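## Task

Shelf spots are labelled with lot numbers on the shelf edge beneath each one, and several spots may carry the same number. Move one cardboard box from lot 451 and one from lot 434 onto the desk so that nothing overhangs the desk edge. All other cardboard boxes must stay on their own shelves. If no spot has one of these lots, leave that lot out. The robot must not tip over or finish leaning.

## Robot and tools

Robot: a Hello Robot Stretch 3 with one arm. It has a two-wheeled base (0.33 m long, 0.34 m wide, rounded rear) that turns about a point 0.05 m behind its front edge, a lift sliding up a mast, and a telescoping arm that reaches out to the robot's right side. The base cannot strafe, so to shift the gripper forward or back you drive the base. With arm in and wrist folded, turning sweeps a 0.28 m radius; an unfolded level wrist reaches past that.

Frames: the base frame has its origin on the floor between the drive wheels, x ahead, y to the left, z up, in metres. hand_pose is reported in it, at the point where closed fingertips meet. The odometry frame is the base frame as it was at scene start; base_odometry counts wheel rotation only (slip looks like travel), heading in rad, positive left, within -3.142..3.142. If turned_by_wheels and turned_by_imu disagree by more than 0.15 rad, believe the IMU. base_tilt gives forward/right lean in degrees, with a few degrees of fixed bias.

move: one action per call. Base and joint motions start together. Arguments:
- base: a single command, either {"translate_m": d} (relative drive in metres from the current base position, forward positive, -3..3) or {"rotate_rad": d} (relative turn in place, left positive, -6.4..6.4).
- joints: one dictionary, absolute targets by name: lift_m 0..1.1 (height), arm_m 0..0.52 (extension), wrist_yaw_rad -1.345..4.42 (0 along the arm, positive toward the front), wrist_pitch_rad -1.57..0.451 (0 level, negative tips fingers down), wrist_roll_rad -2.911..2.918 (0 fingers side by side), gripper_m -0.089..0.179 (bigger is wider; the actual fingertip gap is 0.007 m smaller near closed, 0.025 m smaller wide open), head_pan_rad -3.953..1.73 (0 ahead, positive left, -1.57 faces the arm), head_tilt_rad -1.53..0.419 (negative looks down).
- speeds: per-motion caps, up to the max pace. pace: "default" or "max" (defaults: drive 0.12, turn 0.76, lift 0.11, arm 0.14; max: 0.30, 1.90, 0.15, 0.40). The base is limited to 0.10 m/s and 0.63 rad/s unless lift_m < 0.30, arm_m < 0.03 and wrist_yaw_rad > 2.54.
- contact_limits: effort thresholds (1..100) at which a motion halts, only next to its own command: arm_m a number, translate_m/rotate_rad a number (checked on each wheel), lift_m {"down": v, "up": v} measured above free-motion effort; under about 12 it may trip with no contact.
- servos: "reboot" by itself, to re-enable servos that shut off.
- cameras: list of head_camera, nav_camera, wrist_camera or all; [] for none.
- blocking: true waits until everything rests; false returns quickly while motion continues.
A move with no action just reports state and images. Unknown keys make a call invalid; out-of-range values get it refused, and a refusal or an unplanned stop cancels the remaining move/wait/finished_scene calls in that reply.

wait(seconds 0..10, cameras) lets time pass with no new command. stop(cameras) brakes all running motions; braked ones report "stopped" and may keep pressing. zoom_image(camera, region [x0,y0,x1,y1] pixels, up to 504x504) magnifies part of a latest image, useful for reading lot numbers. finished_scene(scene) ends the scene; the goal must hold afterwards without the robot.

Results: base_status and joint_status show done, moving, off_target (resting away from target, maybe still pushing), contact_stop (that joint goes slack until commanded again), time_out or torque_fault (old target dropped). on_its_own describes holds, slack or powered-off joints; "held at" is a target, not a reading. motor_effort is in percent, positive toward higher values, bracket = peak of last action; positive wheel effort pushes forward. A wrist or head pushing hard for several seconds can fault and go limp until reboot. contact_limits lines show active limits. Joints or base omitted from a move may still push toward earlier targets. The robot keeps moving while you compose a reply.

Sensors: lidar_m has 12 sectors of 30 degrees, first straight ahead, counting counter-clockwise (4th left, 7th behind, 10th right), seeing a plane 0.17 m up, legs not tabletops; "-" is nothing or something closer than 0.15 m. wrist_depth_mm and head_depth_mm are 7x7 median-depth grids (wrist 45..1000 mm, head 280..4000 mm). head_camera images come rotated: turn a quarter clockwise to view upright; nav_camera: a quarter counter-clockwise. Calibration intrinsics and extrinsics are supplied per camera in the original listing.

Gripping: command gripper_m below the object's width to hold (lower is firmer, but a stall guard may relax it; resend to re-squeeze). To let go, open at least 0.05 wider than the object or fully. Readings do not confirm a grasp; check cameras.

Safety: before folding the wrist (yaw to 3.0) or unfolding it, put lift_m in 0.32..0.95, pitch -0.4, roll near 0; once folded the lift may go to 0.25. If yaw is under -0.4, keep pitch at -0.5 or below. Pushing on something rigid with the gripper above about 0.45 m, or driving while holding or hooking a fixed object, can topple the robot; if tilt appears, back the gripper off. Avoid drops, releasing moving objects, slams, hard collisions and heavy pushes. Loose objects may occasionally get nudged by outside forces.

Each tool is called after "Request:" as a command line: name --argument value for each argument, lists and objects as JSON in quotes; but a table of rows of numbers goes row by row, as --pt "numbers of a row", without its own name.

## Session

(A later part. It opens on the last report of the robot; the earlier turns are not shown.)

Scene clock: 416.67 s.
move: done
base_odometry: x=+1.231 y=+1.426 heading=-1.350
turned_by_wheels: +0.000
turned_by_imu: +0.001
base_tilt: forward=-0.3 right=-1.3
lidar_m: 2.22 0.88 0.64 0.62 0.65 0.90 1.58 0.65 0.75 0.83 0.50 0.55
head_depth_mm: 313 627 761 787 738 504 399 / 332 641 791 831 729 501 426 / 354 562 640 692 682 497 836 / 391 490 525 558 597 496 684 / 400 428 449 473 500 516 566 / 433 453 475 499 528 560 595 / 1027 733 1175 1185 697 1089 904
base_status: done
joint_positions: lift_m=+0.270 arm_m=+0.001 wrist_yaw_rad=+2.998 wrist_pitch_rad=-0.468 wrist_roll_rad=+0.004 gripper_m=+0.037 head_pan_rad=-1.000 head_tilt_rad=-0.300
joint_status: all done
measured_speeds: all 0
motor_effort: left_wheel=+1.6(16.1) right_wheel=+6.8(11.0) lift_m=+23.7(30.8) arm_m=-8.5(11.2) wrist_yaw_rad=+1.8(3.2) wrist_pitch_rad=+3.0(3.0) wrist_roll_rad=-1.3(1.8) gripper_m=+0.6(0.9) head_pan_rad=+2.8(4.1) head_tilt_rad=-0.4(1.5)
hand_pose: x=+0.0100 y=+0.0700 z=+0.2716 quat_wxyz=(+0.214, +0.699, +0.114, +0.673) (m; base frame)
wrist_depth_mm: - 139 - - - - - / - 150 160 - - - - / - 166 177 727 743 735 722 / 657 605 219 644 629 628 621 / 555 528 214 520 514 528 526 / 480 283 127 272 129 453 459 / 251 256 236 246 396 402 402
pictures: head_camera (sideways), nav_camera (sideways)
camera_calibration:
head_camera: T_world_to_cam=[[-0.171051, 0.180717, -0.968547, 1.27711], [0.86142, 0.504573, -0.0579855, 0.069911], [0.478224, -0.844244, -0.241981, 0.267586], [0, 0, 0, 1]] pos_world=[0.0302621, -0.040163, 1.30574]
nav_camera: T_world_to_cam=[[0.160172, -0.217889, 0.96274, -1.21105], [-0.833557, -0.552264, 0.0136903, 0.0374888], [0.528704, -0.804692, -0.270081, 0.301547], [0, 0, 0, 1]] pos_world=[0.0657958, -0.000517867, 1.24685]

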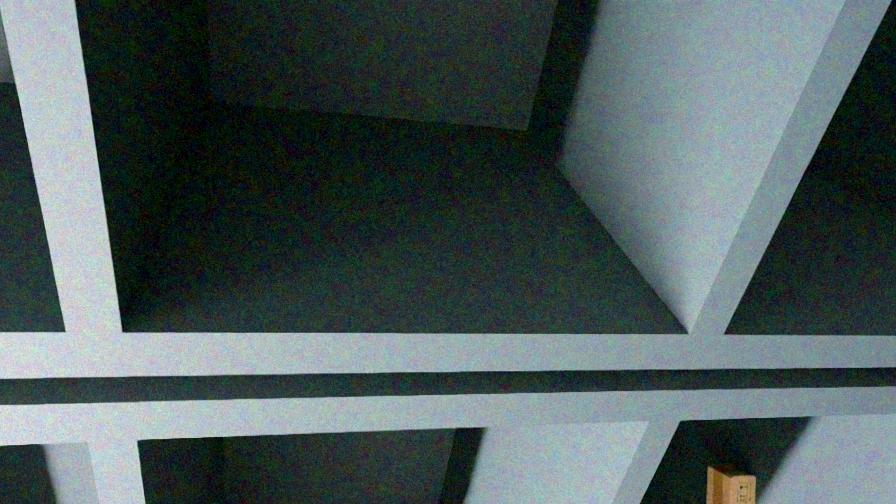

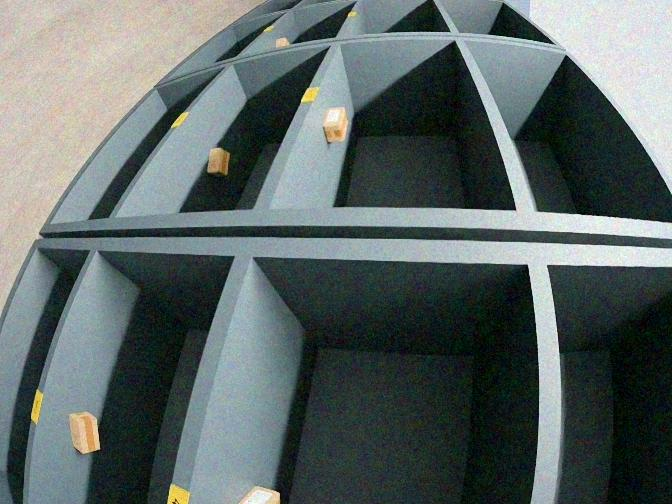

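Request:
move --joints '{"head_pan_rad": -0.6, "head_tilt_rad": -0.5}' --pace "max" --cameras '["head_camera"]'

Request:
zoom_image --camera "head_camera" --region '[240, 0, 740, 504]'

Request:
move --joints '{"head_pan_rad": -1.5, "head_tilt_rad": -0.8}' --pace "max" --cameras '["head_camera"]'

Request:
move --joints '{"head_pan_rad": -2.3, "head_tilt_rad": -0.6}' --pace "max" --cameras '["head_camera"]'

Scene clock: 427.07 s.
move: done
base_odometry: x=+1.231 y=+1.426 heading=-1.350
turned_by_wheels: +0.000
turned_by_imu: +0.000
base_tilt: forward=-0.2 right=-1.1
lidar_m: 2.22 0.88 0.65 0.62 0.65 0.89 1.58 0.65 0.74 0.83 0.50 0.55
head_depth_mm: 385 406 440 497 511 696 766 / 430 456 486 517 549 612 721 / 920 1153 1155 674 653 694 758 / 955 1297 1228 804 1191 975 1203 / 998 1254 1207 1459 1216 1398 1253 / 1050 1169 1204 1381 1474 1531 1284 / 1053 1167 1452 1896 1943 1579 1286
base_status: not commanded
joint_positions: lift_m=+0.270 arm_m=+0.001 wrist_yaw_rad=+2.998 wrist_pitch_rad=-0.468 wrist_roll_rad=+0.004 gripper_m=+0.037 head_pan_rad=-0.587 head_tilt_rad=-0.504
joint_status: all done
measured_speeds: all 0
motor_effort: left_wheel=+1.2(1.9) right_wheel=+6.7(7.1) lift_m=+25.6(26.6) arm_m=-6.8(7.2) wrist_yaw_rad=+2.5(3.1) wrist_pitch_rad=+2.9(3.0) wrist_roll_rad=-1.3(1.6) gripper_m=+0.4(0.8) head_pan_rad=+0.3(5.3) head_tilt_rad=-4.2(7.4)
hand_pose: x=+0.0100 y=+0.0700 z=+0.2716 quat_wxyz=(+0.214, +0.699, +0.114, +0.673) (m; base frame)
wrist_depth_mm: - 139 - - - - - / - 151 160 - - - - / - 166 177 723 737 726 728 / 657 608 219 640 634 628 617 / 552 529 213 519 515 529 521 / 477 284 127 271 128 458 456 / 251 255 235 247 392 406 400
pictures: head_camera (sideways)
camera_calibration:
head_camera: T_world_to_cam=[[-0.388398, 0.202534, -0.898959, 1.18758], [0.575606, 0.815136, -0.0650443, 0.0808069], [0.7196, -0.542709, -0.433177, 0.514961], [0, 0, 0, 1]] pos_world=[0.0441751, -0.0269192, 1.29591]

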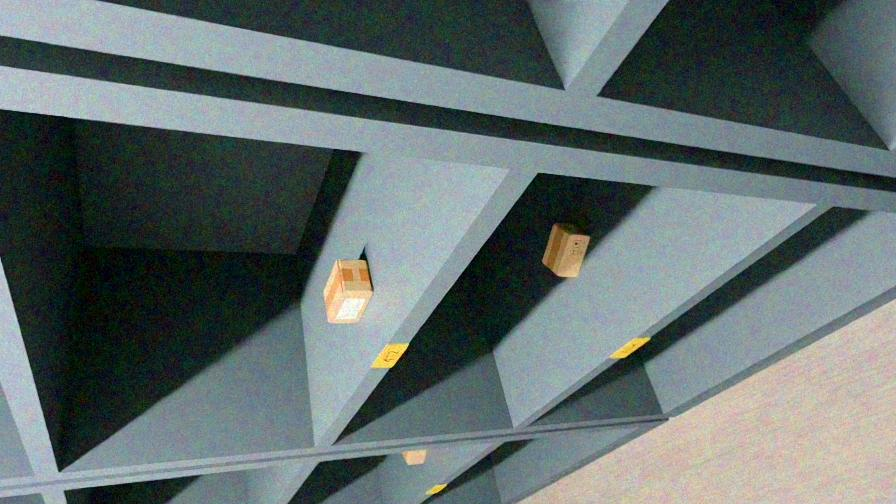

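Scaled by 1.000.

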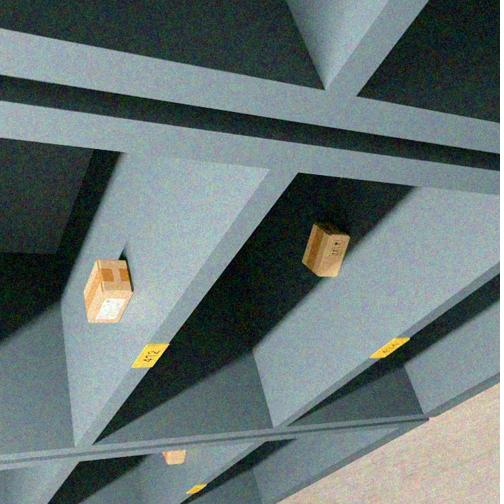

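Scene clock: 427.93 s.
move: done
base_odometry: x=+1.231 y=+1.426 heading=-1.350
turned_by_wheels: +0.000
turned_by_imu: +0.000
base_tilt: forward=-0.4 right=-1.2
lidar_m: 2.21 0.88 0.65 0.62 0.65 0.89 1.58 0.65 0.74 0.83 0.50 0.55
head_depth_mm: 677 740 545 470 910 809 1096 / 682 741 538 469 906 803 1090 / 686 736 556 477 898 818 1090 / 690 739 549 474 894 811 1101 / 693 747 545 985 885 808 1093 / 699 738 538 979 880 1131 1089 / 693 694 534 758 837 868 1085
base_status: not commanded
joint_positions: lift_m=+0.270 arm_m=+0.001 wrist_yaw_rad=+2.998 wrist_pitch_rad=-0.468 wrist_roll_rad=+0.004 gripper_m=+0.037 head_pan_rad=-1.518 head_tilt_rad=-0.811
joint_status: all done
measured_speeds: all 0
motor_effort: left_wheel=+1.4(1.7) right_wheel=+6.2(7.3) lift_m=+26.9(27.0) arm_m=-6.0(7.1) wrist_yaw_rad=+1.1(2.3) wrist_pitch_rad=+3.0(3.0) wrist_roll_rad=-1.4(1.6) gripper_m=+0.3(0.7) head_pan_rad=+0.2(5.4) head_tilt_rad=-2.8(8.5)
hand_pose: x=+0.0100 y=+0.0700 z=+0.2716 quat_wxyz=(+0.214, +0.699, +0.114, +0.673) (m; base frame)
wrist_depth_mm: - 139 - - - - - / - 150 159 - - - - / - 166 177 720 746 742 735 / 665 607 220 637 629 626 620 / 557 531 213 527 517 528 523 / 474 284 127 272 129 457 457 / 252 256 236 246 399 403 402
pictures: head_camera (sideways)
camera_calibration:
head_camera: T_world_to_cam=[[-0.0822722, 0.683568, -0.725236, 0.959217], [0.996488, 0.0450641, -0.0705687, 0.085354], [-0.0155564, -0.728495, -0.684875, 0.84693], [0, 0, 0, 1]] pos_world=[0.00703784, -0.0425518, 1.28172]

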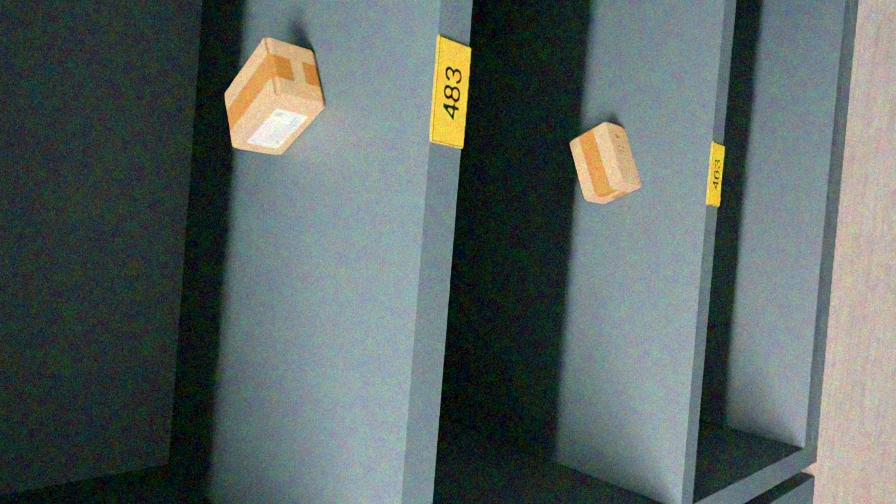

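Scene clock: 428.77 s.
move: done
base_odometry: x=+1.231 y=+1.426 heading=-1.350
turned_by_wheels: +0.000
turned_by_imu: +0.000
base_tilt: forward=-0.4 right=-1.2
lidar_m: 2.22 0.88 0.65 0.62 0.65 0.89 1.57 0.64 0.74 0.83 0.50 0.55
head_depth_mm: 1458 1551 1664 1810 1838 1500 1251 / 519 579 1782 1980 1858 1489 1242 / 559 602 655 702 839 1360 1197 / 615 671 724 645 926 894 1142 / 685 754 805 579 1029 864 1098 / 765 843 853 572 1000 859 753 / 736 793 820 566 478 855 714
base_status: not commanded
joint_positions: lift_m=+0.270 arm_m=+0.001 wrist_yaw_rad=+2.998 wrist_pitch_rad=-0.468 wrist_roll_rad=+0.004 gripper_m=+0.037 head_pan_rad=-2.330 head_tilt_rad=-0.603
joint_status: all done
measured_speeds: all 0
motor_effort: left_wheel=+1.4(1.7) right_wheel=+6.2(6.9) lift_m=+27.5(27.6) arm_m=-5.5(6.3) wrist_yaw_rad=+1.8(2.3) wrist_pitch_rad=+2.9(3.0) wrist_roll_rad=-1.4(1.6) gripper_m=+0.3(0.8) head_pan_rad=+2.3(4.5) head_tilt_rad=+2.9(6.7)
hand_pose: x=+0.0100 y=+0.0700 z=+0.2716 quat_wxyz=(+0.214, +0.699, +0.114, +0.673) (m; base frame)
wrist_depth_mm: - 139 - - - - - / - 150 160 - - - - / - 166 177 729 739 733 719 / 650 609 220 644 633 625 618 / 553 532 212 520 512 525 523 / 473 284 127 273 129 457 452 / 251 256 237 245 395 403 398
pictures: head_camera (sideways)
camera_calibration:
head_camera: T_world_to_cam=[[0.325908, 0.410666, -0.85155, 1.12139], [0.708599, -0.702372, -0.0675268, 0.0831741], [-0.625836, -0.5814, -0.519907, 0.636026], [0, 0, 0, 1]] pos_world=[-0.0263583, -0.0323111, 1.29121]

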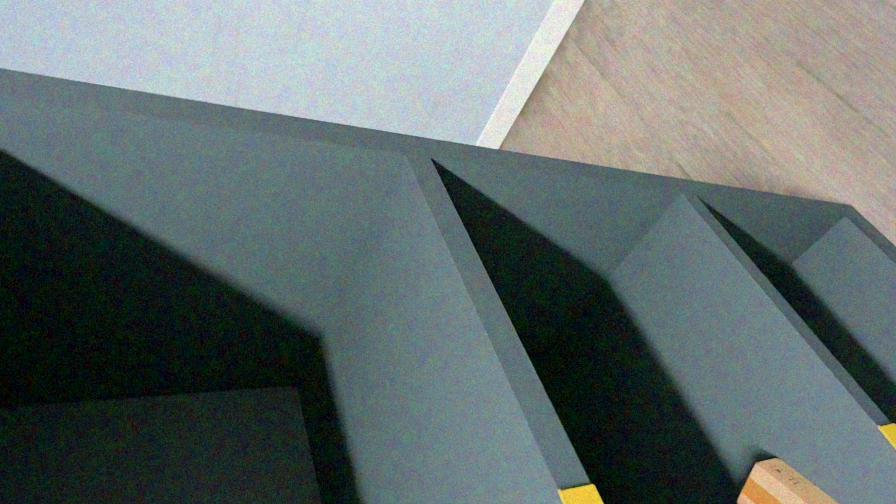

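Request:
move --base '{"translate_m": 0.95}' --joints '{"head_pan_rad": -1.5, "head_tilt_rad": -0.75}' --pace "max" --cameras '["head_camera"]'

Request:
move --joints '{"head_pan_rad": -0.6, "head_tilt_rad": -0.5}' --pace "max" --cameras '["head_camera"]'

Request:
zoom_image --camera "head_camera" --region '[340, 230, 700, 430]'

Scene clock: 440.80 s.
move: done
base_odometry: x=+1.440 y=+0.500 heading=-1.350
turned_by_wheels: +0.000
turned_by_imu: +0.001
base_tilt: forward=-0.3 right=-1.3
lidar_m: 2.22 0.86 0.64 0.62 0.64 0.88 1.52 0.66 0.76 0.84 0.50 0.56
head_depth_mm: 673 755 635 475 960 799 1080 / 681 763 525 489 954 793 1093 / 685 769 623 485 899 789 1084 / 691 764 616 482 941 805 1084 / 695 770 609 495 932 796 1080 / 703 775 602 490 922 813 1090 / 680 715 594 503 818 793 1049
base_status: done
joint_positions: lift_m=+0.270 arm_m=+0.001 wrist_yaw_rad=+2.998 wrist_pitch_rad=-0.468 wrist_roll_rad=+0.004 gripper_m=+0.037 head_pan_rad=-1.500 head_tilt_rad=-0.750
joint_status: all done
measured_speeds: all 0
motor_effort: left_wheel=+1.4(15.4) right_wheel=+6.4(13.0) lift_m=+27.4(31.4) arm_m=-1.9(4.1) wrist_yaw_rad=+1.1(2.8) wrist_pitch_rad=+2.9(3.0) wrist_roll_rad=-1.3(1.8) gripper_m=+0.3(1.1) head_pan_rad=-2.9(5.9) head_tilt_rad=-6.2(7.6)
hand_pose: x=+0.0100 y=+0.0700 z=+0.2716 quat_wxyz=(+0.214, +0.699, +0.114, +0.673) (m; base frame)
wrist_depth_mm: - 139 - - - - - / - 150 160 - - - - / - 166 177 732 743 734 727 / 648 615 220 642 636 623 616 / 552 536 213 524 517 526 524 / 477 283 127 272 129 457 453 / 251 256 236 246 394 404 403
pictures: head_camera (sideways)
camera_calibration:
head_camera: T_world_to_cam=[[-0.0916227, 0.636915, -0.76547, 1.01174], [0.995794, 0.0591613, -0.0699656, 0.0846291], [0.000724016, -0.76866, -0.639657, 0.788001], [0, 0, 0, 1]] pos_world=[0.00785493, -0.0436958, 1.28443]

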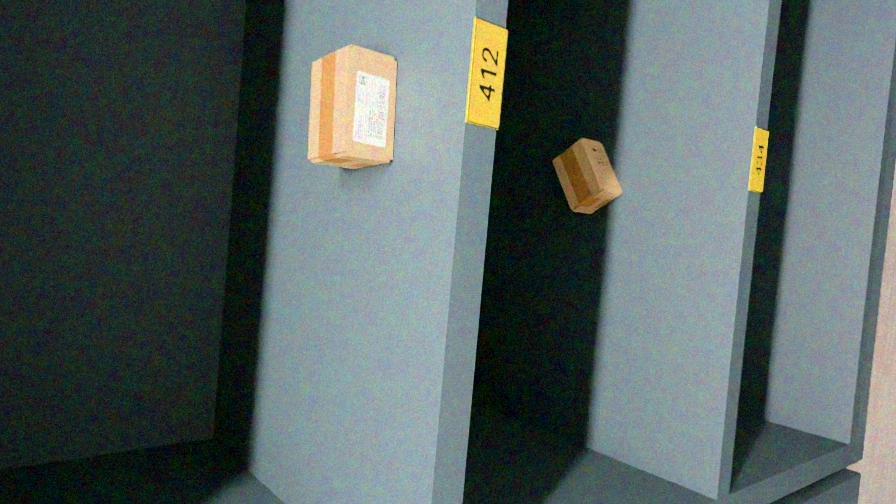

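Scene clock: 441.67 s.
move: done
base_odometry: x=+1.440 y=+0.500 heading=-1.350
turned_by_wheels: +0.000
turned_by_imu: +0.000
base_tilt: forward=-0.3 right=-1.2
lidar_m: 2.21 0.87 0.64 0.62 0.64 0.88 1.51 0.66 0.76 0.84 0.50 0.56
head_depth_mm: 406 423 441 484 512 661 761 / 629 479 501 533 567 615 691 / 895 1185 1182 723 1184 868 788 / 934 1305 1246 817 1178 978 1234 / 972 1235 1219 1457 1212 1438 1261 / 1037 1156 1213 1367 1501 1540 1294 / 1074 1858 2009 2051 1997 1571 1282
base_status: not commanded
joint_positions: lift_m=+0.270 arm_m=+0.001 wrist_yaw_rad=+2.998 wrist_pitch_rad=-0.468 wrist_roll_rad=+0.004 gripper_m=+0.037 head_pan_rad=-0.579 head_tilt_rad=-0.501
joint_status: all done
measured_speeds: all 0
motor_effort: left_wheel=+0.8(1.7) right_wheel=+6.8(7.2) lift_m=+23.8(26.6) arm_m=-1.4(1.9) wrist_yaw_rad=+1.8(2.4) wrist_pitch_rad=+2.8(3.0) wrist_roll_rad=-1.4(1.6) gripper_m=+0.6(0.8) head_pan_rad=-0.2(5.7) head_tilt_rad=+4.1(6.5)
hand_pose: x=+0.0100 y=+0.0700 z=+0.2716 quat_wxyz=(+0.214, +0.699, +0.114, +0.673) (m; base frame)
wrist_depth_mm: - 139 - - - - - / - 150 160 - - - - / - 165 177 724 738 738 731 / 651 604 219 641 633 627 625 / 549 531 212 517 516 527 514 / 478 284 127 272 129 462 454 / 251 255 236 247 396 403 400
pictures: head_camera (sideways)
camera_calibration:
head_camera: T_world_to_cam=[[-0.388128, 0.198235, -0.900033, 1.18896], [0.56927, 0.819579, -0.0649757, 0.0807545], [0.724768, -0.537581, -0.430951, 0.512042], [0, 0, 0, 1]] pos_world=[0.0443859, -0.0266145, 1.29601]

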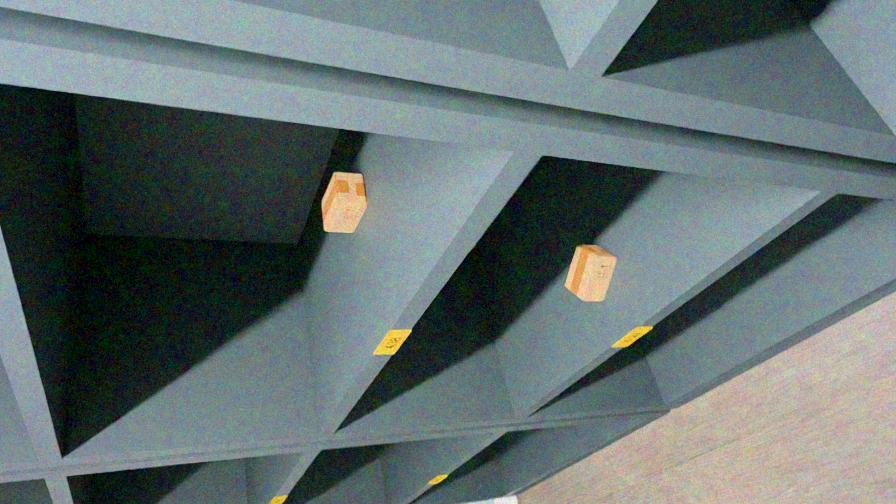

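Scaled by 1.400 from the camera's 896x504 image, which has a finer 1280x720 frame.

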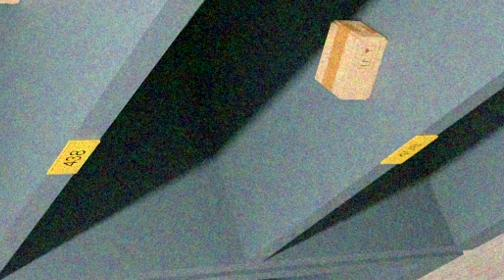

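Request:
move --joints '{"head_pan_rad": -1.6, "head_tilt_rad": -0.8}' --pace "max" --cameras '["head_camera"]'

Request:
zoom_image --camera "head_camera" --region '[500, 130, 800, 330]'

Scene clock: 449.23 s.
move: done
base_odometry: x=+1.440 y=+0.500 heading=-1.350
turned_by_wheels: +0.000
turned_by_imu: +0.000
base_tilt: forward=-0.4 right=-1.3
lidar_m: 2.21 0.87 0.64 0.62 0.64 0.88 1.51 0.66 0.76 0.84 0.50 0.56
head_depth_mm: 708 772 578 495 920 834 1122 / 701 763 552 490 916 829 1114 / 700 753 513 487 906 823 1109 / 697 746 528 482 888 817 1103 / 693 748 555 477 898 813 1094 / 689 741 549 473 889 809 1082 / 687 735 544 469 884 805 1064
base_status: not commanded
joint_positions: lift_m=+0.270 arm_m=+0.001 wrist_yaw_rad=+2.998 wrist_pitch_rad=-0.468 wrist_roll_rad=+0.004 gripper_m=+0.037 head_pan_rad=-1.631 head_tilt_rad=-0.800
joint_status: all done
measured_speeds: all 0
motor_effort: left_wheel=+1.6(1.7) right_wheel=+6.3(7.2) lift_m=+23.4(23.8) arm_m=+1.3(1.7) wrist_yaw_rad=+2.1(2.6) wrist_pitch_rad=+2.9(3.0) wrist_roll_rad=-1.3(1.6) gripper_m=-0.1(0.8) head_pan_rad=+2.7(5.0) head_tilt_rad=-5.9(7.8)
hand_pose: x=+0.0100 y=+0.0700 z=+0.2716 quat_wxyz=(+0.214, +0.699, +0.114, +0.673) (m; base frame)
wrist_depth_mm: - 139 - - - - - / - 150 160 - - - - / - 166 177 730 733 731 724 / 654 611 219 636 625 631 625 / 552 533 213 520 518 532 523 / 475 283 127 271 128 458 455 / 251 255 236 246 394 405 402
pictures: head_camera (sideways)
camera_calibration:
head_camera: T_world_to_cam=[[-0.00545806, 0.680453, -0.732772, 0.968608], [0.995208, -0.0678475, -0.0704161, 0.0851683], [-0.0976315, -0.729644, -0.676821, 0.836937], [0, 0, 0, 1]] pos_world=[0.00223801, -0.0426472, 1.28222]

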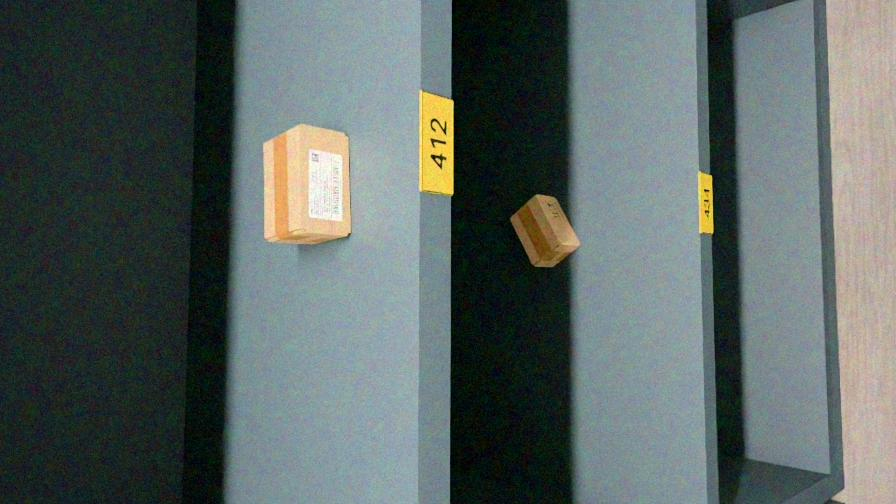

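Scaled by 1.680 from the camera's 896x504 image, which has a finer 1280x720 frame.

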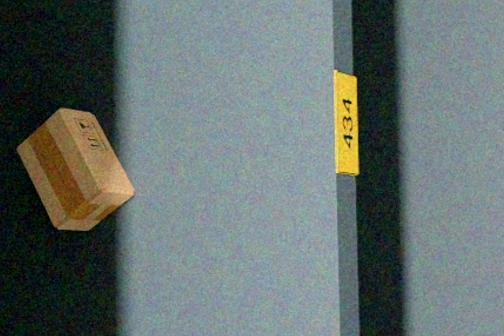

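Request:
move --base '{"translate_m": -0.19}' --joints '{"lift_m": 0.68}' --pace "max" --cameras '[]'

Request:
move --joints '{"wrist_yaw_rad": 0.61, "gripper_m": 0.179}' --cameras '[]'

Request:
move --joints '{"wrist_pitch_rad": -0.55, "arm_m": 0.15}' --cameras '["wrist_camera","head_camera"]'

Scene clock: 477.60 s.
move: done
base_odometry: x=+1.398 y=+0.685 heading=-1.350
turned_by_wheels: +0.000
turned_by_imu: -0.001
base_tilt: forward=-0.2 right=-1.3
lidar_m: 1.57 0.87 0.64 0.62 0.64 0.88 2.33 0.56 0.52 0.84 0.70 0.63
head_depth_mm: 695 760 579 494 861 815 991 / 696 761 571 490 911 827 340 / 695 755 566 485 904 820 334 / 693 744 560 480 900 816 359 / 694 742 517 476 882 814 386 / 692 740 501 472 884 806 1092 / 688 740 521 979 886 802 1080
base_status: done
joint_positions: lift_m=+0.680 arm_m=+0.001 wrist_yaw_rad=+2.998 wrist_pitch_rad=-0.468 wrist_roll_rad=+0.004 gripper_m=+0.037 head_pan_rad=-1.600 head_tilt_rad=-0.800
joint_status: all done
measured_speeds: all 0
motor_effort: left_wheel=-0.2(13.2) right_wheel=-8.9(14.3) lift_m=+27.8(34.9) arm_m=+5.1(5.6) wrist_yaw_rad=+2.1(3.0) wrist_pitch_rad=+2.8(3.0) wrist_roll_rad=-1.4(1.7) gripper_m=+0.1(0.9) head_pan_rad=+2.4(4.1) head_tilt_rad=-5.5(6.8)
hand_pose: x=+0.0100 y=+0.0700 z=+0.6816 quat_wxyz=(+0.214, +0.699, +0.114, +0.673) (m; base frame)
wrist_depth_mm: - 139 - - - - - / - 150 160 - - - - / - 166 174 - - - - / - 185 191 - - - - / - - 212 149 156 - - / 940 931 127 915 129 925 904 / 836 851 288 828 809 813 813
pictures: none
No camera images: "cameras" was empty.

Scene clock: 479.80 s.
move: done
base_odometry: x=+1.398 y=+0.685 heading=-1.350
turned_by_wheels: +0.000
turned_by_imu: +0.000
base_tilt: forward=-0.3 right=-1.2
lidar_m: 1.57 0.87 0.64 0.62 0.64 0.88 2.33 0.56 0.52 0.84 0.69 0.63
head_depth_mm: 698 763 578 494 863 810 991 / 696 760 570 490 913 828 341 / 695 750 566 486 906 823 335 / 692 742 561 480 903 818 359 / 692 743 516 477 879 760 438 / 693 742 500 471 884 806 1074 / 691 739 522 979 885 802 1071
base_status: not commanded
joint_positions: lift_m=+0.680 arm_m=+0.001 wrist_yaw_rad=+0.613 wrist_pitch_rad=-0.468 wrist_roll_rad=+0.004 gripper_m=+0.179 head_pan_rad=-1.600 head_tilt_rad=-0.800
joint_status: all done
measured_speeds: all 0
motor_effort: left_wheel=-0.1(0.7) right_wheel=-8.7(9.5) lift_m=+23.8(28.0) arm_m=+6.5(6.8) wrist_yaw_rad=-3.2(7.1) wrist_pitch_rad=+2.9(3.0) wrist_roll_rad=-1.2(1.8) gripper_m=+0.9(86.4) head_pan_rad=+2.3(3.0) head_tilt_rad=-5.0(6.6)
hand_pose: x=+0.1039 y=-0.3238 z=+0.6816 quat_wxyz=(+0.704, +0.364, -0.607, +0.050) (m; base frame)
wrist_depth_mm: - 419 495 - - - - / - 447 - - - - - / - 488 523 521 513 504 502 / - 541 446 443 432 393 430 / - 582 400 375 372 366 365 / 123 140 786 335 317 316 315 / 800 811 826 - 295 279 105
pictures: none
No camera images: "cameras" was empty.

Scene clock: 482.17 s.
move: done
base_odometry: x=+1.398 y=+0.685 heading=-1.350
turned_by_wheels: +0.000
turned_by_imu: +0.000
base_tilt: forward=-0.3 right=-1.2
lidar_m: 1.57 0.87 0.64 0.62 0.64 0.88 2.33 0.56 0.52 0.84 0.69 0.63
head_depth_mm: 696 763 576 494 860 811 1050 / 697 761 571 489 913 407 344 / 695 751 565 486 910 488 1108 / 693 743 558 480 876 493 1105 / 692 742 517 477 739 775 1094 / 691 741 501 472 888 806 1088 / 692 739 522 983 883 802 1083
base_status: not commanded
joint_positions: lift_m=+0.680 arm_m=+0.150 wrist_yaw_rad=+0.613 wrist_pitch_rad=-0.561 wrist_roll_rad=+0.004 gripper_m=+0.179 head_pan_rad=-1.600 head_tilt_rad=-0.800
joint_status: all done
measured_speeds: all 0
motor_effort: left_wheel=-0.1(0.6) right_wheel=-8.3(9.8) lift_m=+27.9(28.1) arm_m=+12.4(15.0) wrist_yaw_rad=-3.0(4.9) wrist_pitch_rad=+1.6(3.7) wrist_roll_rad=-1.5(1.8) gripper_m=+0.3(1.1) head_pan_rad=+1.6(2.6) head_tilt_rad=-5.5(6.0)
hand_pose: x=+0.0960 y=-0.4621 z=+0.6621 quat_wxyz=(+0.706, +0.392, -0.590, +0.018) (m; base frame)
wrist_depth_mm: 364 431 492 - - - - / 378 452 515 533 518 - - / 402 446 458 451 448 437 408 / 394 387 387 382 318 372 370 / - 335 334 331 310 311 329 / 123 281 294 293 290 288 286 / 765 756 261 260 259 255 105
pictures: head_camera (sideways), wrist_camera
camera_calibration:
head_camera: T_world_to_cam=[[-0.0265691, 0.68036, -0.732396, 0.968261], [0.996839, -0.0368414, -0.0703862, 0.0851482], [-0.0748705, -0.731951, -0.677231, 0.837349], [0, 0, 0, 1]] pos_world=[0.00353948, -0.0427313, 1.28222]
wrist_camera: T_world_to_cam=[[-0.799519, -0.599686, -0.0338542, -0.171291], [-0.394617, 0.566936, -0.723091, 0.811113], [0.45282, -0.564766, -0.689923, 0.318522], [0, 0, 0, 1]] pos_world=[0.038895, -0.38268, 0.800465]

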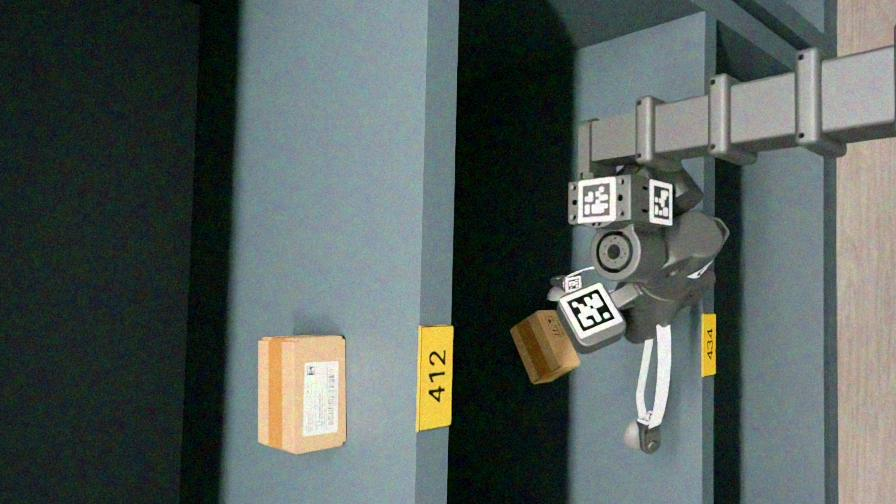

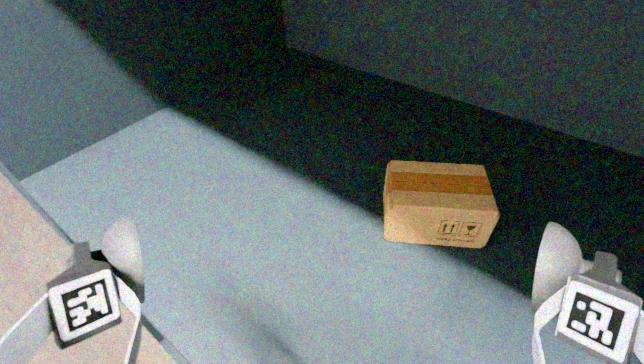

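Request:
move --base '{"translate_m": 0.025}' --joints '{"arm_m": 0.3, "wrist_yaw_rad": 0.52}' --cameras '["wrist_camera"]'

Scene clock: 500.73 s.
move: done
base_odometry: x=+1.404 y=+0.661 heading=-1.349
turned_by_wheels: +0.000
turned_by_imu: +0.000
base_tilt: forward=-0.3 right=-1.2
lidar_m: 2.31 0.87 0.64 0.62 0.64 0.88 2.35 0.55 0.53 0.84 0.66 0.61
head_depth_mm: 696 763 576 494 879 825 1052 / 697 764 571 490 889 398 350 / 694 751 566 485 578 802 1108 / 694 746 559 482 838 817 1098 / 694 744 510 477 851 814 1092 / 692 744 507 472 873 807 1092 / 689 740 542 983 884 802 1076
base_status: done
joint_positions: lift_m=+0.680 arm_m=+0.300 wrist_yaw_rad=+0.523 wrist_pitch_rad=-0.561 wrist_roll_rad=+0.004 gripper_m=+0.179 head_pan_rad=-1.600 head_tilt_rad=-0.800
joint_status: all done
measured_speeds: all 0
motor_effort: left_wheel=+8.0(10.5) right_wheel=+2.9(7.6) lift_m=+24.2(31.1) arm_m=+13.5(15.1) wrist_yaw_rad=-3.2(6.1) wrist_pitch_rad=+1.6(1.7) wrist_roll_rad=-1.5(1.7) gripper_m=+0.5(1.0) head_pan_rad=+0.9(1.7) head_tilt_rad=-4.5(5.6)
hand_pose: x=+0.0805 y=-0.6219 z=+0.6620 quat_wxyz=(+0.706, +0.365, -0.607, -0.014) (m; base frame)
wrist_depth_mm: 357 431 - - - - - / 375 453 - - - - - / 394 449 454 437 - - - / 386 390 383 381 377 354 - / 340 337 334 331 327 325 314 / 123 281 293 292 288 287 284 / 255 258 263 211 220 251 105
pictures: wrist_camera
camera_calibration:
wrist_camera: T_world_to_cam=[[-0.850168, -0.525417, -0.0339244, -0.229254], [-0.342122, 0.60026, -0.722939, 0.912021], [0.400208, -0.603014, -0.690078, 0.215783], [0, 0, 0, 1]] pos_world=[0.0307598, -0.537783, 0.800466]

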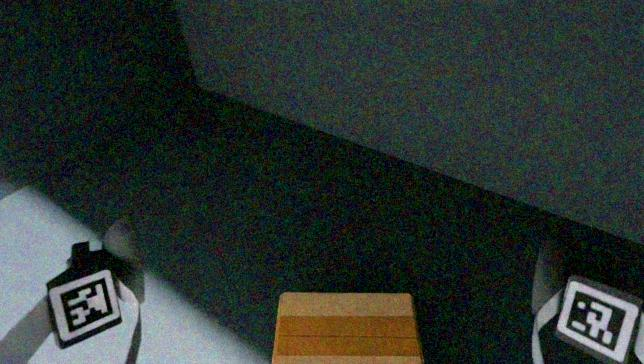

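Request:
move --joints '{"lift_m": 0.566}' --contact_limits '{"lift_m": {"down": 14}}' --cameras '["wrist_camera"]'

Request:
move --joints '{"gripper_m": 0.045}' --cameras '["wrist_camera"]'

Request:
move --joints '{"lift_m": 0.68}' --cameras '["wrist_camera"]'

Scene clock: 512.50 s.
move: done
base_odometry: x=+1.404 y=+0.661 heading=-1.349
turned_by_wheels: +0.000
turned_by_imu: +0.000
base_tilt: forward=-0.2 right=-1.3
lidar_m: 2.31 0.87 0.64 0.62 0.64 0.88 2.36 0.55 0.53 0.84 0.66 0.61
head_depth_mm: 696 763 577 494 876 828 1086 / 698 757 571 489 916 809 471 / 695 751 565 486 642 539 1072 / 694 745 560 481 663 815 1102 / 692 743 511 475 830 814 1092 / 692 741 504 472 867 808 1091 / 689 738 543 982 884 805 1084
base_status: not commanded
joint_positions: lift_m=+0.566 arm_m=+0.300 wrist_yaw_rad=+0.523 wrist_pitch_rad=-0.561 wrist_roll_rad=+0.004 gripper_m=+0.179 head_pan_rad=-1.600 head_tilt_rad=-0.800
joint_status: all done
measured_speeds: all 0
motor_effort: left_wheel=+8.0(8.4) right_wheel=+4.0(4.2) lift_m=+23.0(25.9) arm_m=+12.7(13.7) wrist_yaw_rad=-3.5(4.7) wrist_pitch_rad=+1.6(1.7) wrist_roll_rad=-1.3(1.6) gripper_m=+0.5(1.2) head_pan_rad=-0.3(0.7) head_tilt_rad=-3.5(4.8)
contact_limits: lift_m down 14 (down: maximum 72; up: maximum 65)
hand_pose: x=+0.0804 y=-0.6219 z=+0.5479 quat_wxyz=(+0.706, +0.365, -0.607, -0.014) (m; base frame)
wrist_depth_mm: 357 401 394 - - - - / 329 327 320 314 308 290 - / 268 263 261 258 254 251 249 / 224 221 220 145 140 214 211 / 193 190 136 125 122 184 183 / - 144 124 117 115 156 162 / 145 148 146 141 139 143 107
pictures: wrist_camera
camera_calibration:
wrist_camera: T_world_to_cam=[[-0.850179, -0.525406, -0.033831, -0.233182], [-0.342333, 0.600474, -0.722661, 0.829465], [0.400005, -0.60281, -0.690374, 0.137364], [0, 0, 0, 1]] pos_world=[0.0307602, -0.537783, 0.686366]

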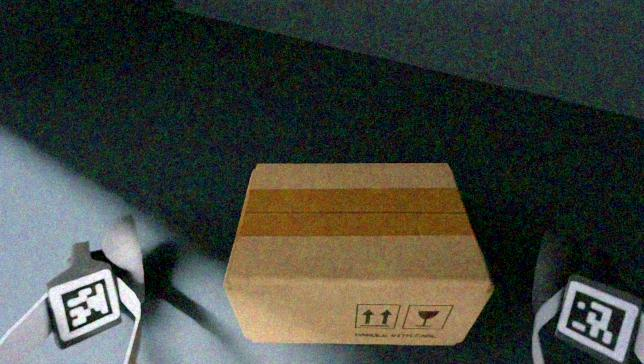

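Scene clock: 514.37 s.
move: done
base_odometry: x=+1.404 y=+0.661 heading=-1.349
turned_by_wheels: +0.000
turned_by_imu: +0.000
base_tilt: forward=-0.1 right=-1.2
lidar_m: 2.30 0.87 0.64 0.62 0.64 0.88 2.35 0.55 0.53 0.84 0.66 0.61
head_depth_mm: 698 763 577 494 879 829 1090 / 696 765 572 489 914 812 471 / 697 750 566 487 634 539 1075 / 693 744 560 481 665 816 1099 / 691 743 510 476 834 813 1097 / 690 741 505 473 880 807 1088 / 691 741 541 987 883 804 1086
base_status: not commanded
joint_positions: lift_m=+0.566 arm_m=+0.300 wrist_yaw_rad=+0.520 wrist_pitch_rad=-0.542 wrist_roll_rad=+0.003 gripper_m=+0.046 head_pan_rad=-1.600 head_tilt_rad=-0.800
joint_status: all done
measured_speeds: all 0
motor_effort: left_wheel=+7.8(8.4) right_wheel=+3.1(4.5) lift_m=+23.1(24.4) arm_m=+13.1(13.6) wrist_yaw_rad=+0.5(3.7) wrist_pitch_rad=-1.9(2.1) wrist_roll_rad=-1.2(1.6) gripper_m=-18.4(89.9) head_pan_rad=-0.8(1.1) head_tilt_rad=-3.4(4.4)
contact_limits: lift_m down 14 (down: maximum 72; up: maximum 65)
hand_pose: x=+0.0814 y=-0.6247 z=+0.5518 quat_wxyz=(+0.706, +0.358, -0.610, -0.009) (m; base frame)
wrist_depth_mm: 357 411 423 - - - - / 349 344 342 335 315 - - / 280 275 272 270 268 264 260 / 233 232 223 151 161 221 220 / 204 198 135 130 137 192 190 / 175 170 134 143 132 163 167 / 158 147 153 152 150 144 149
pictures: wrist_camera
camera_calibration:
wrist_camera: T_world_to_cam=[[-0.851196, -0.523838, -0.0325414, -0.233416], [-0.334427, 0.589114, -0.735597, 0.833713], [0.404504, -0.615255, -0.676637, 0.122329], [0, 0, 0, 1]] pos_world=[0.03065, -0.538161, 0.688454]

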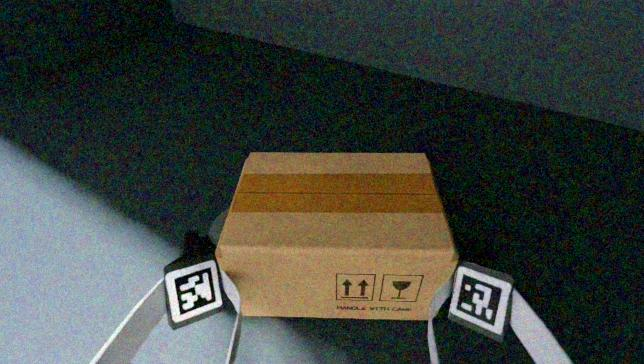

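Scene clock: 516.23 s.
move: done
base_odometry: x=+1.404 y=+0.661 heading=-1.349
turned_by_wheels: +0.000
turned_by_imu: +0.000
base_tilt: forward=-0.3 right=-1.2
lidar_m: 2.31 0.87 0.64 0.62 0.64 0.88 2.35 0.55 0.53 0.84 0.66 0.61
head_depth_mm: 697 763 578 495 877 827 1056 / 695 762 571 490 893 398 349 / 693 752 565 485 579 804 1110 / 695 744 557 481 835 818 1102 / 692 744 510 477 869 814 1093 / 690 741 506 472 886 806 1097 / 692 741 541 981 886 801 1081
base_status: not commanded
joint_positions: lift_m=+0.680 arm_m=+0.300 wrist_yaw_rad=+0.520 wrist_pitch_rad=-0.568 wrist_roll_rad=+0.003 gripper_m=+0.046 head_pan_rad=-1.600 head_tilt_rad=-0.800
joint_status: all done
measured_speeds: all 0
motor_effort: left_wheel=+7.5(8.0) right_wheel=+3.6(4.3) lift_m=+31.2(33.5) arm_m=+12.0(13.5) wrist_yaw_rad=+0.0(1.8) wrist_pitch_rad=+2.9(3.2) wrist_roll_rad=-1.2(1.3) gripper_m=-17.4(18.6) head_pan_rad=-1.2(1.5) head_tilt_rad=-2.7(4.0)
hand_pose: x=+0.0793 y=-0.6212 z=+0.6605 quat_wxyz=(+0.706, +0.366, -0.606, -0.018) (m; base frame)
wrist_depth_mm: 359 426 - - - - - / 378 457 - - - - - / 396 445 450 431 - - - / 385 383 371 157 168 349 - / 335 332 132 130 139 322 319 / 294 294 135 141 134 278 281 / 270 250 254 254 251 243 253
pictures: wrist_camera
camera_calibration:
wrist_camera: T_world_to_cam=[[-0.85162, -0.523097, -0.0333661, -0.228688], [-0.343875, 0.605615, -0.717622, 0.910032], [0.395593, -0.599667, -0.695633, 0.221728], [0, 0, 0, 1]] pos_world=[0.0304677, -0.537792, 0.79967]

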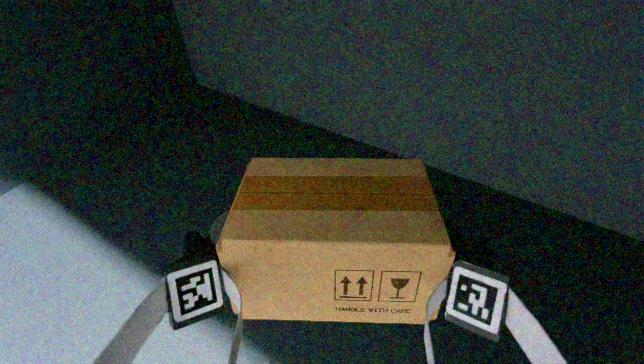

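Request:
move --joints '{"arm_m": 0.0}' --cameras '[]'

Request:
move --base '{"translate_m": -0.9}' --cameras '["head_camera"]'

Request:
move --base '{"translate_m": -0.84}' --cameras '["wrist_camera"]'

Request:
move --base '{"rotate_rad": 1.595}' --joints '{"lift_m": 0.85}' --cameras '[]'

Request:
move --base '{"translate_m": -1.25}' --cameras '["wrist_camera"]'

Scene clock: 545.50 s.
move: done
base_odometry: x=+1.404 y=+0.661 heading=-1.349
turned_by_wheels: +0.000
turned_by_imu: +0.000
base_tilt: forward=-0.2 right=-1.2
lidar_m: 2.31 0.87 0.64 0.62 0.64 0.88 2.35 0.55 0.53 0.84 0.66 0.61
head_depth_mm: 699 761 578 495 878 827 1004 / 697 762 572 489 913 825 341 / 696 752 565 486 907 821 334 / 693 744 559 481 905 815 359 / 694 744 511 476 894 605 446 / 692 743 506 473 888 616 1093 / 692 741 541 984 882 802 1085
base_status: not commanded
joint_positions: lift_m=+0.680 arm_m=+0.001 wrist_yaw_rad=+0.520 wrist_pitch_rad=-0.569 wrist_roll_rad=+0.003 gripper_m=+0.046 head_pan_rad=-1.600 head_tilt_rad=-0.800
joint_status: all done
measured_speeds: all 0
motor_effort: left_wheel=+7.9(8.3) right_wheel=+3.0(4.4) lift_m=+24.3(31.9) arm_m=-12.4(14.7) wrist_yaw_rad=-0.2(1.8) wrist_pitch_rad=+3.0(3.2) wrist_roll_rad=-1.3(1.3) gripper_m=-17.5(18.0) head_pan_rad=-1.8(2.5) head_tilt_rad=-2.8(3.8)
hand_pose: x=+0.0793 y=-0.3217 z=+0.6604 quat_wxyz=(+0.706, +0.366, -0.606, -0.018) (m; base frame)
wrist_depth_mm: 371 436 - - - - - / 401 462 517 524 518 515 499 / - 454 452 449 440 438 431 / - 484 388 157 350 372 365 / - 927 132 130 139 322 321 / 898 884 135 141 134 279 284 / 807 787 742 - - 125 254
pictures: none
No camera images: "cameras" was empty.

Scene clock: 555.63 s.
move: done
base_odometry: x=+1.206 y=+1.538 heading=-1.349
turned_by_wheels: +0.000
turned_by_imu: +0.000
base_tilt: forward=-0.3 right=-1.2
lidar_m: 2.33 0.88 0.65 0.63 0.65 0.90 1.46 0.56 0.58 0.83 0.60 0.57
head_depth_mm: 692 755 577 494 921 815 1032 / 690 753 571 489 916 828 341 / 688 751 566 485 909 821 334 / 686 742 539 481 902 800 359 / 687 734 553 477 895 605 446 / 687 735 549 472 892 616 1077 / 685 733 545 469 883 802 1078
base_status: done
joint_positions: lift_m=+0.680 arm_m=+0.001 wrist_yaw_rad=+0.520 wrist_pitch_rad=-0.569 wrist_roll_rad=+0.003 gripper_m=+0.046 head_pan_rad=-1.600 head_tilt_rad=-0.800
joint_status: not commanded
measured_speeds: all 0
motor_effort: left_wheel=-0.7(10.0) right_wheel=-10.3(14.6) lift_m=+30.9(32.3) arm_m=-11.1(13.4) wrist_yaw_rad=-0.2(2.3) wrist_pitch_rad=+3.0(3.1) wrist_roll_rad=-1.0(1.4) gripper_m=-17.4(18.1) head_pan_rad=-3.0(3.8) head_tilt_rad=-0.2(3.1)
hand_pose: x=+0.0793 y=-0.3217 z=+0.6604 quat_wxyz=(+0.706, +0.366, -0.606, -0.018) (m; base frame)
wrist_depth_mm: 340 378 - - - - - / 397 385 548 - - - - / - 456 - - - - - / - - - 157 156 300 293 / - - 131 130 139 304 306 / 878 885 135 141 134 279 282 / 804 766 747 - - 125 255
pictures: head_camera (sideways)
camera_calibration:
head_camera: T_world_to_cam=[[-0.0263667, 0.68036, -0.732403, 0.96827], [0.996822, -0.0372008, -0.0704432, 0.0852063], [-0.0751728, -0.731933, -0.677217, 0.837333], [0, 0, 0, 1]] pos_world=[0.00353923, -0.0427315, 1.28222]

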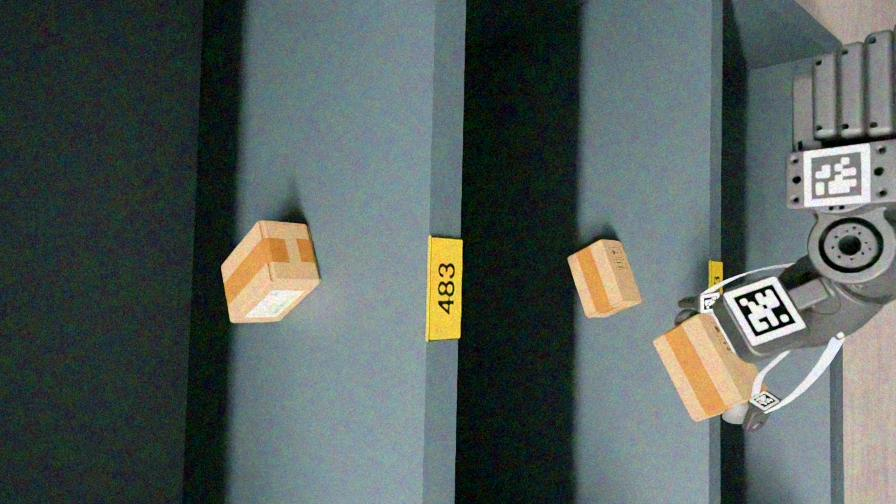

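Scene clock: 565.17 s.
move: done
base_odometry: x=+1.021 y=+2.358 heading=-1.349
turned_by_wheels: +0.000
turned_by_imu: +0.000
base_tilt: forward=-0.3 right=-1.1
lidar_m: 2.23 0.89 0.66 0.63 0.66 0.65 0.63 0.65 0.90 2.54 0.55 0.54
head_depth_mm: 1672 1649 1627 1617 1503 1323 1146 / 2443 2379 2251 1905 1546 1317 342 / 2611 2931 2436 1890 1556 1309 334 / 2629 2941 2413 1863 1532 1301 359 / 2626 2918 2376 1849 1529 606 447 / 2622 2940 2343 1840 1513 615 1120 / 2470 2894 2325 1825 1289 1223 1116
base_status: done
joint_positions: lift_m=+0.680 arm_m=+0.001 wrist_yaw_rad=+0.520 wrist_pitch_rad=-0.569 wrist_roll_rad=+0.003 gripper_m=+0.046 head_pan_rad=-1.600 head_tilt_rad=-0.800
joint_status: not commanded
measured_speeds: all 0
motor_effort: left_wheel=-6.1(10.2) right_wheel=-4.4(14.7) lift_m=+23.9(31.2) arm_m=-9.3(11.6) wrist_yaw_rad=-0.3(2.1) wrist_pitch_rad=+3.0(3.2) wrist_roll_rad=-1.0(1.4) gripper_m=-17.2(18.0) head_pan_rad=-2.9(3.9) head_tilt_rad=+0.6(1.7)
hand_pose: x=+0.0793 y=-0.3217 z=+0.6604 quat_wxyz=(+0.706, +0.366, -0.606, -0.018) (m; base frame)
wrist_depth_mm: 309 - - - - - - / - - - - - - - / - - - - - - - / - - - 157 - - - / - - 132 131 139 984 968 / 898 881 135 141 134 842 853 / 806 764 767 761 759 745 756
pictures: wrist_camera
camera_calibration:
wrist_camera: T_world_to_cam=[[-0.851649, -0.523053, -0.0333116, -0.0720561], [-0.344037, 0.605856, -0.71734, 0.728416], [0.395389, -0.599462, -0.695926, 0.401548], [0, 0, 0, 1]] pos_world=[0.0304681, -0.238292, 0.79957]

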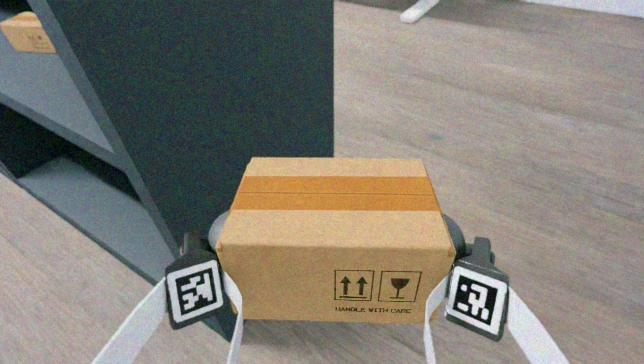

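Scene clock: 568.80 s.
move: done
base_odometry: x=+1.021 y=+2.358 heading=+0.245
turned_by_wheels: +1.595
turned_by_imu: +1.569
base_tilt: forward=-0.3 right=-1.3
lidar_m: 0.63 0.66 0.65 0.63 0.65 0.91 2.65 0.55 0.54 2.23 0.88 0.65
head_depth_mm: 1075 1204 1344 1132 1363 - - / 1860 1999 1456 1664 1500 - 1081 / 3278 2928 2335 1885 1545 - - / 3420 3321 2405 1871 1533 1354 1068 / 3442 3282 2382 1852 526 328 1103 / 2888 2924 2357 1850 510 1208 1118 / 1901 1937 1960 1772 1515 1254 1114
base_status: done
joint_positions: lift_m=+0.850 arm_m=+0.001 wrist_yaw_rad=+0.520 wrist_pitch_rad=-0.569 wrist_roll_rad=+0.003 gripper_m=+0.046 head_pan_rad=-1.600 head_tilt_rad=-0.800
joint_status: all done
measured_speeds: all 0
motor_effort: left_wheel=-8.5(12.8) right_wheel=+9.6(12.6) lift_m=+24.9(33.9) arm_m=-12.0(13.2) wrist_yaw_rad=-1.3(2.3) wrist_pitch_rad=+3.2(3.2) wrist_roll_rad=-1.2(1.4) gripper_m=-17.3(17.9) head_pan_rad=-2.8(3.3) head_tilt_rad=+1.4(1.7)
hand_pose: x=+0.0793 y=-0.3216 z=+0.8303 quat_wxyz=(+0.706, +0.366, -0.605, -0.018) (m; base frame)
wrist_depth_mm: 494 - - - - - - / 512 - - - - - - / 523 - - - - - - / 542 - - 158 - - - / - - 132 131 139 - - / - - 135 141 134 - - / - - 942 931 921 896 904
pictures: none
No camera images: "cameras" was empty.

Scene clock: 582.43 s.
move: done
base_odometry: x=-0.191 y=+2.054 heading=+0.245
turned_by_wheels: +0.000
turned_by_imu: +0.000
base_tilt: forward=-0.4 right=-1.4
lidar_m: 1.87 0.91 0.67 0.65 0.68 0.94 1.88 1.61 2.45 1.49 0.57 0.55
head_depth_mm: 3408 3400 2474 1917 1567 - - / 3418 3464 2428 1904 1555 - 1081 / 3271 3417 2451 1884 1546 - - / 3316 3358 2377 1871 1533 1357 1059 / 3310 3168 2368 1851 526 328 1103 / 1898 1927 2005 1796 510 1202 1119 / 1235 1251 1273 1303 1316 1223 1113
base_status: done
joint_positions: lift_m=+0.850 arm_m=+0.001 wrist_yaw_rad=+0.520 wrist_pitch_rad=-0.569 wrist_roll_rad=+0.003 gripper_m=+0.046 head_pan_rad=-1.600 head_tilt_rad=-0.800
joint_status: not commanded
measured_speeds: all 0
motor_effort: left_wheel=-3.8(12.7) right_wheel=-8.1(11.4) lift_m=+30.1(32.3) arm_m=-4.7(12.8) wrist_yaw_rad=+0.6(2.4) wrist_pitch_rad=+3.1(3.3) wrist_roll_rad=-1.3(1.4) gripper_m=-17.3(18.1) head_pan_rad=-2.1(3.2) head_tilt_rad=+2.2(3.3)
hand_pose: x=+0.0793 y=-0.3216 z=+0.8303 quat_wxyz=(+0.706, +0.366, -0.605, -0.018) (m; base frame)
wrist_depth_mm: 312 364 - - - - - / - 387 - - - - - / - 428 - - - - - / - - - 157 - - - / - - 132 130 139 - - / - - 135 141 134 - - / 972 939 906 913 912 890 921
pictures: wrist_camera
camera_calibration:
wrist_camera: T_world_to_cam=[[-0.851634, -0.523073, -0.033375, -0.066337], [-0.344184, 0.606129, -0.717039, 0.850142], [0.395293, -0.599168, -0.696234, 0.520226], [0, 0, 0, 1]] pos_world=[0.0304683, -0.238292, 0.96957]

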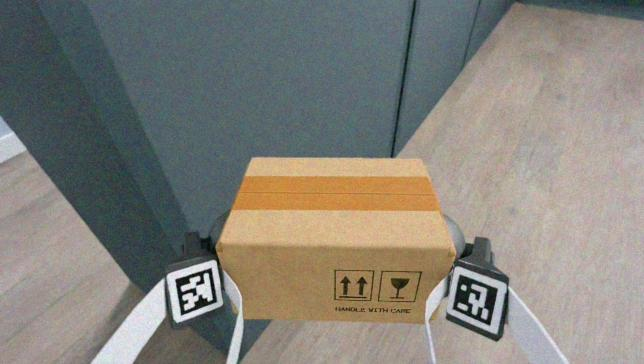

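Request:
move --base '{"rotate_rad":-1.94}' --cameras '[]'

Request:
move --base '{"translate_m":0.65}' --cameras '["nav_camera"]'

Scene clock: 625.87 s.
move: done
base_odometry: x=-0.191 y=+2.054 heading=-1.694
turned_by_wheels: -1.940
turned_by_imu: -1.909
base_tilt: forward=-0.4 right=-1.2
lidar_m: 3.28 0.95 0.55 0.66 1.50 0.79 0.66 0.65 0.73 1.17 1.87 1.61
head_depth_mm: 868 921 979 1047 1125 - - / 1018 1086 1171 1269 1365 - 1078 / 1225 1329 1467 1627 1544 - - / 1548 1712 1936 1866 1530 420 1067 / 1630 1846 2136 1860 525 328 1106 / 1580 1777 2019 1838 510 1211 1121 / 1520 1707 1956 1840 1503 1244 1105
base_status: done
joint_positions: lift_m=+0.850 arm_m=+0.001 wrist_yaw_rad=+0.520 wrist_pitch_rad=-0.569 wrist_roll_rad=+0.003 gripper_m=+0.046 head_pan_rad=-1.600 head_tilt_rad=-0.800
joint_status: not commanded
measured_speeds: all 0
motor_effort: left_wheel=+7.9(11.4) right_wheel=-10.0(13.7) lift_m=+29.7(30.6) arm_m=-13.1(13.1) wrist_yaw_rad=-1.8(2.0) wrist_pitch_rad=+3.1(3.3) wrist_roll_rad=-1.0(1.4) gripper_m=-16.8(17.9) head_pan_rad=-1.9(2.5) head_tilt_rad=+2.1(2.8)
hand_pose: x=+0.0793 y=-0.3216 z=+0.8303 quat_wxyz=(+0.706, +0.366, -0.605, -0.018) (m; base frame)
wrist_depth_mm: - - - - - - - / - - - - - - - / - - - - - - - / - - - 157 - - - / - - 132 130 139 - - / - - 135 141 134 - 993 / 985 939 920 926 914 897 882
pictures: none
No camera images: "cameras" was empty.

Scene clock: 633.50 s.
move: done
base_odometry: x=-0.271 y=+1.409 heading=-1.694
turned_by_wheels: +0.000
turned_by_imu: +0.000
base_tilt: forward=-0.5 right=-1.2
lidar_m: 2.95 1.43 0.75 0.63 0.62 1.52 1.27 1.26 1.40 1.67 1.22 1.32
head_depth_mm: 1644 1783 1888 1865 1569 - - / 1614 1890 2131 1897 1561 - 1085 / 1561 1790 2099 1885 1549 - - / 1494 1707 1987 1870 1535 420 1061 / 1444 1638 1897 1865 526 328 1101 / 1403 1561 1802 1850 510 1208 1118 / 1348 1508 1703 1822 1502 1251 1110
base_status: done
joint_positions: lift_m=+0.850 arm_m=+0.001 wrist_yaw_rad=+0.520 wrist_pitch_rad=-0.569 wrist_roll_rad=+0.003 gripper_m=+0.046 head_pan_rad=-1.600 head_tilt_rad=-0.800
joint_status: not commanded
measured_speeds: all 0
motor_effort: left_wheel=+5.1(12.3) right_wheel=+4.2(10.0) lift_m=+28.5(29.8) arm_m=-10.3(13.1) wrist_yaw_rad=-0.5(1.8) wrist_pitch_rad=+3.1(3.3) wrist_roll_rad=-1.1(1.3) gripper_m=-17.4(18.2) head_pan_rad=-2.0(2.6) head_tilt_rad=+1.6(2.7)
hand_pose: x=+0.0793 y=-0.3216 z=+0.8303 quat_wxyz=(+0.706, +0.366, -0.605, -0.018) (m; base frame)
wrist_depth_mm: - - - - - - - / - - - - - - - / - - - - - - - / - - - 157 - - - / - - 132 130 139 - - / - - 135 141 134 - - / 999 909 925 921 909 887 915
pictures: nav_camera (sideways)
camera_calibration:
nav_camera: T_world_to_cam=[[-0.00343097, -0.698767, 0.715341, -0.887361], [-0.999936, 0.0101056, 0.00507553, 0.0496909], [-0.0107756, -0.715278, -0.698757, 0.862603], [0, 0, 0, 1]] pos_world=[0.0559382, -0.00356012, 1.23726]

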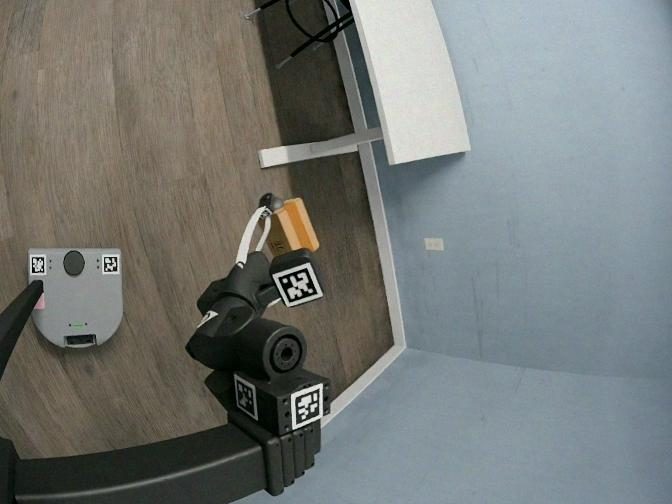

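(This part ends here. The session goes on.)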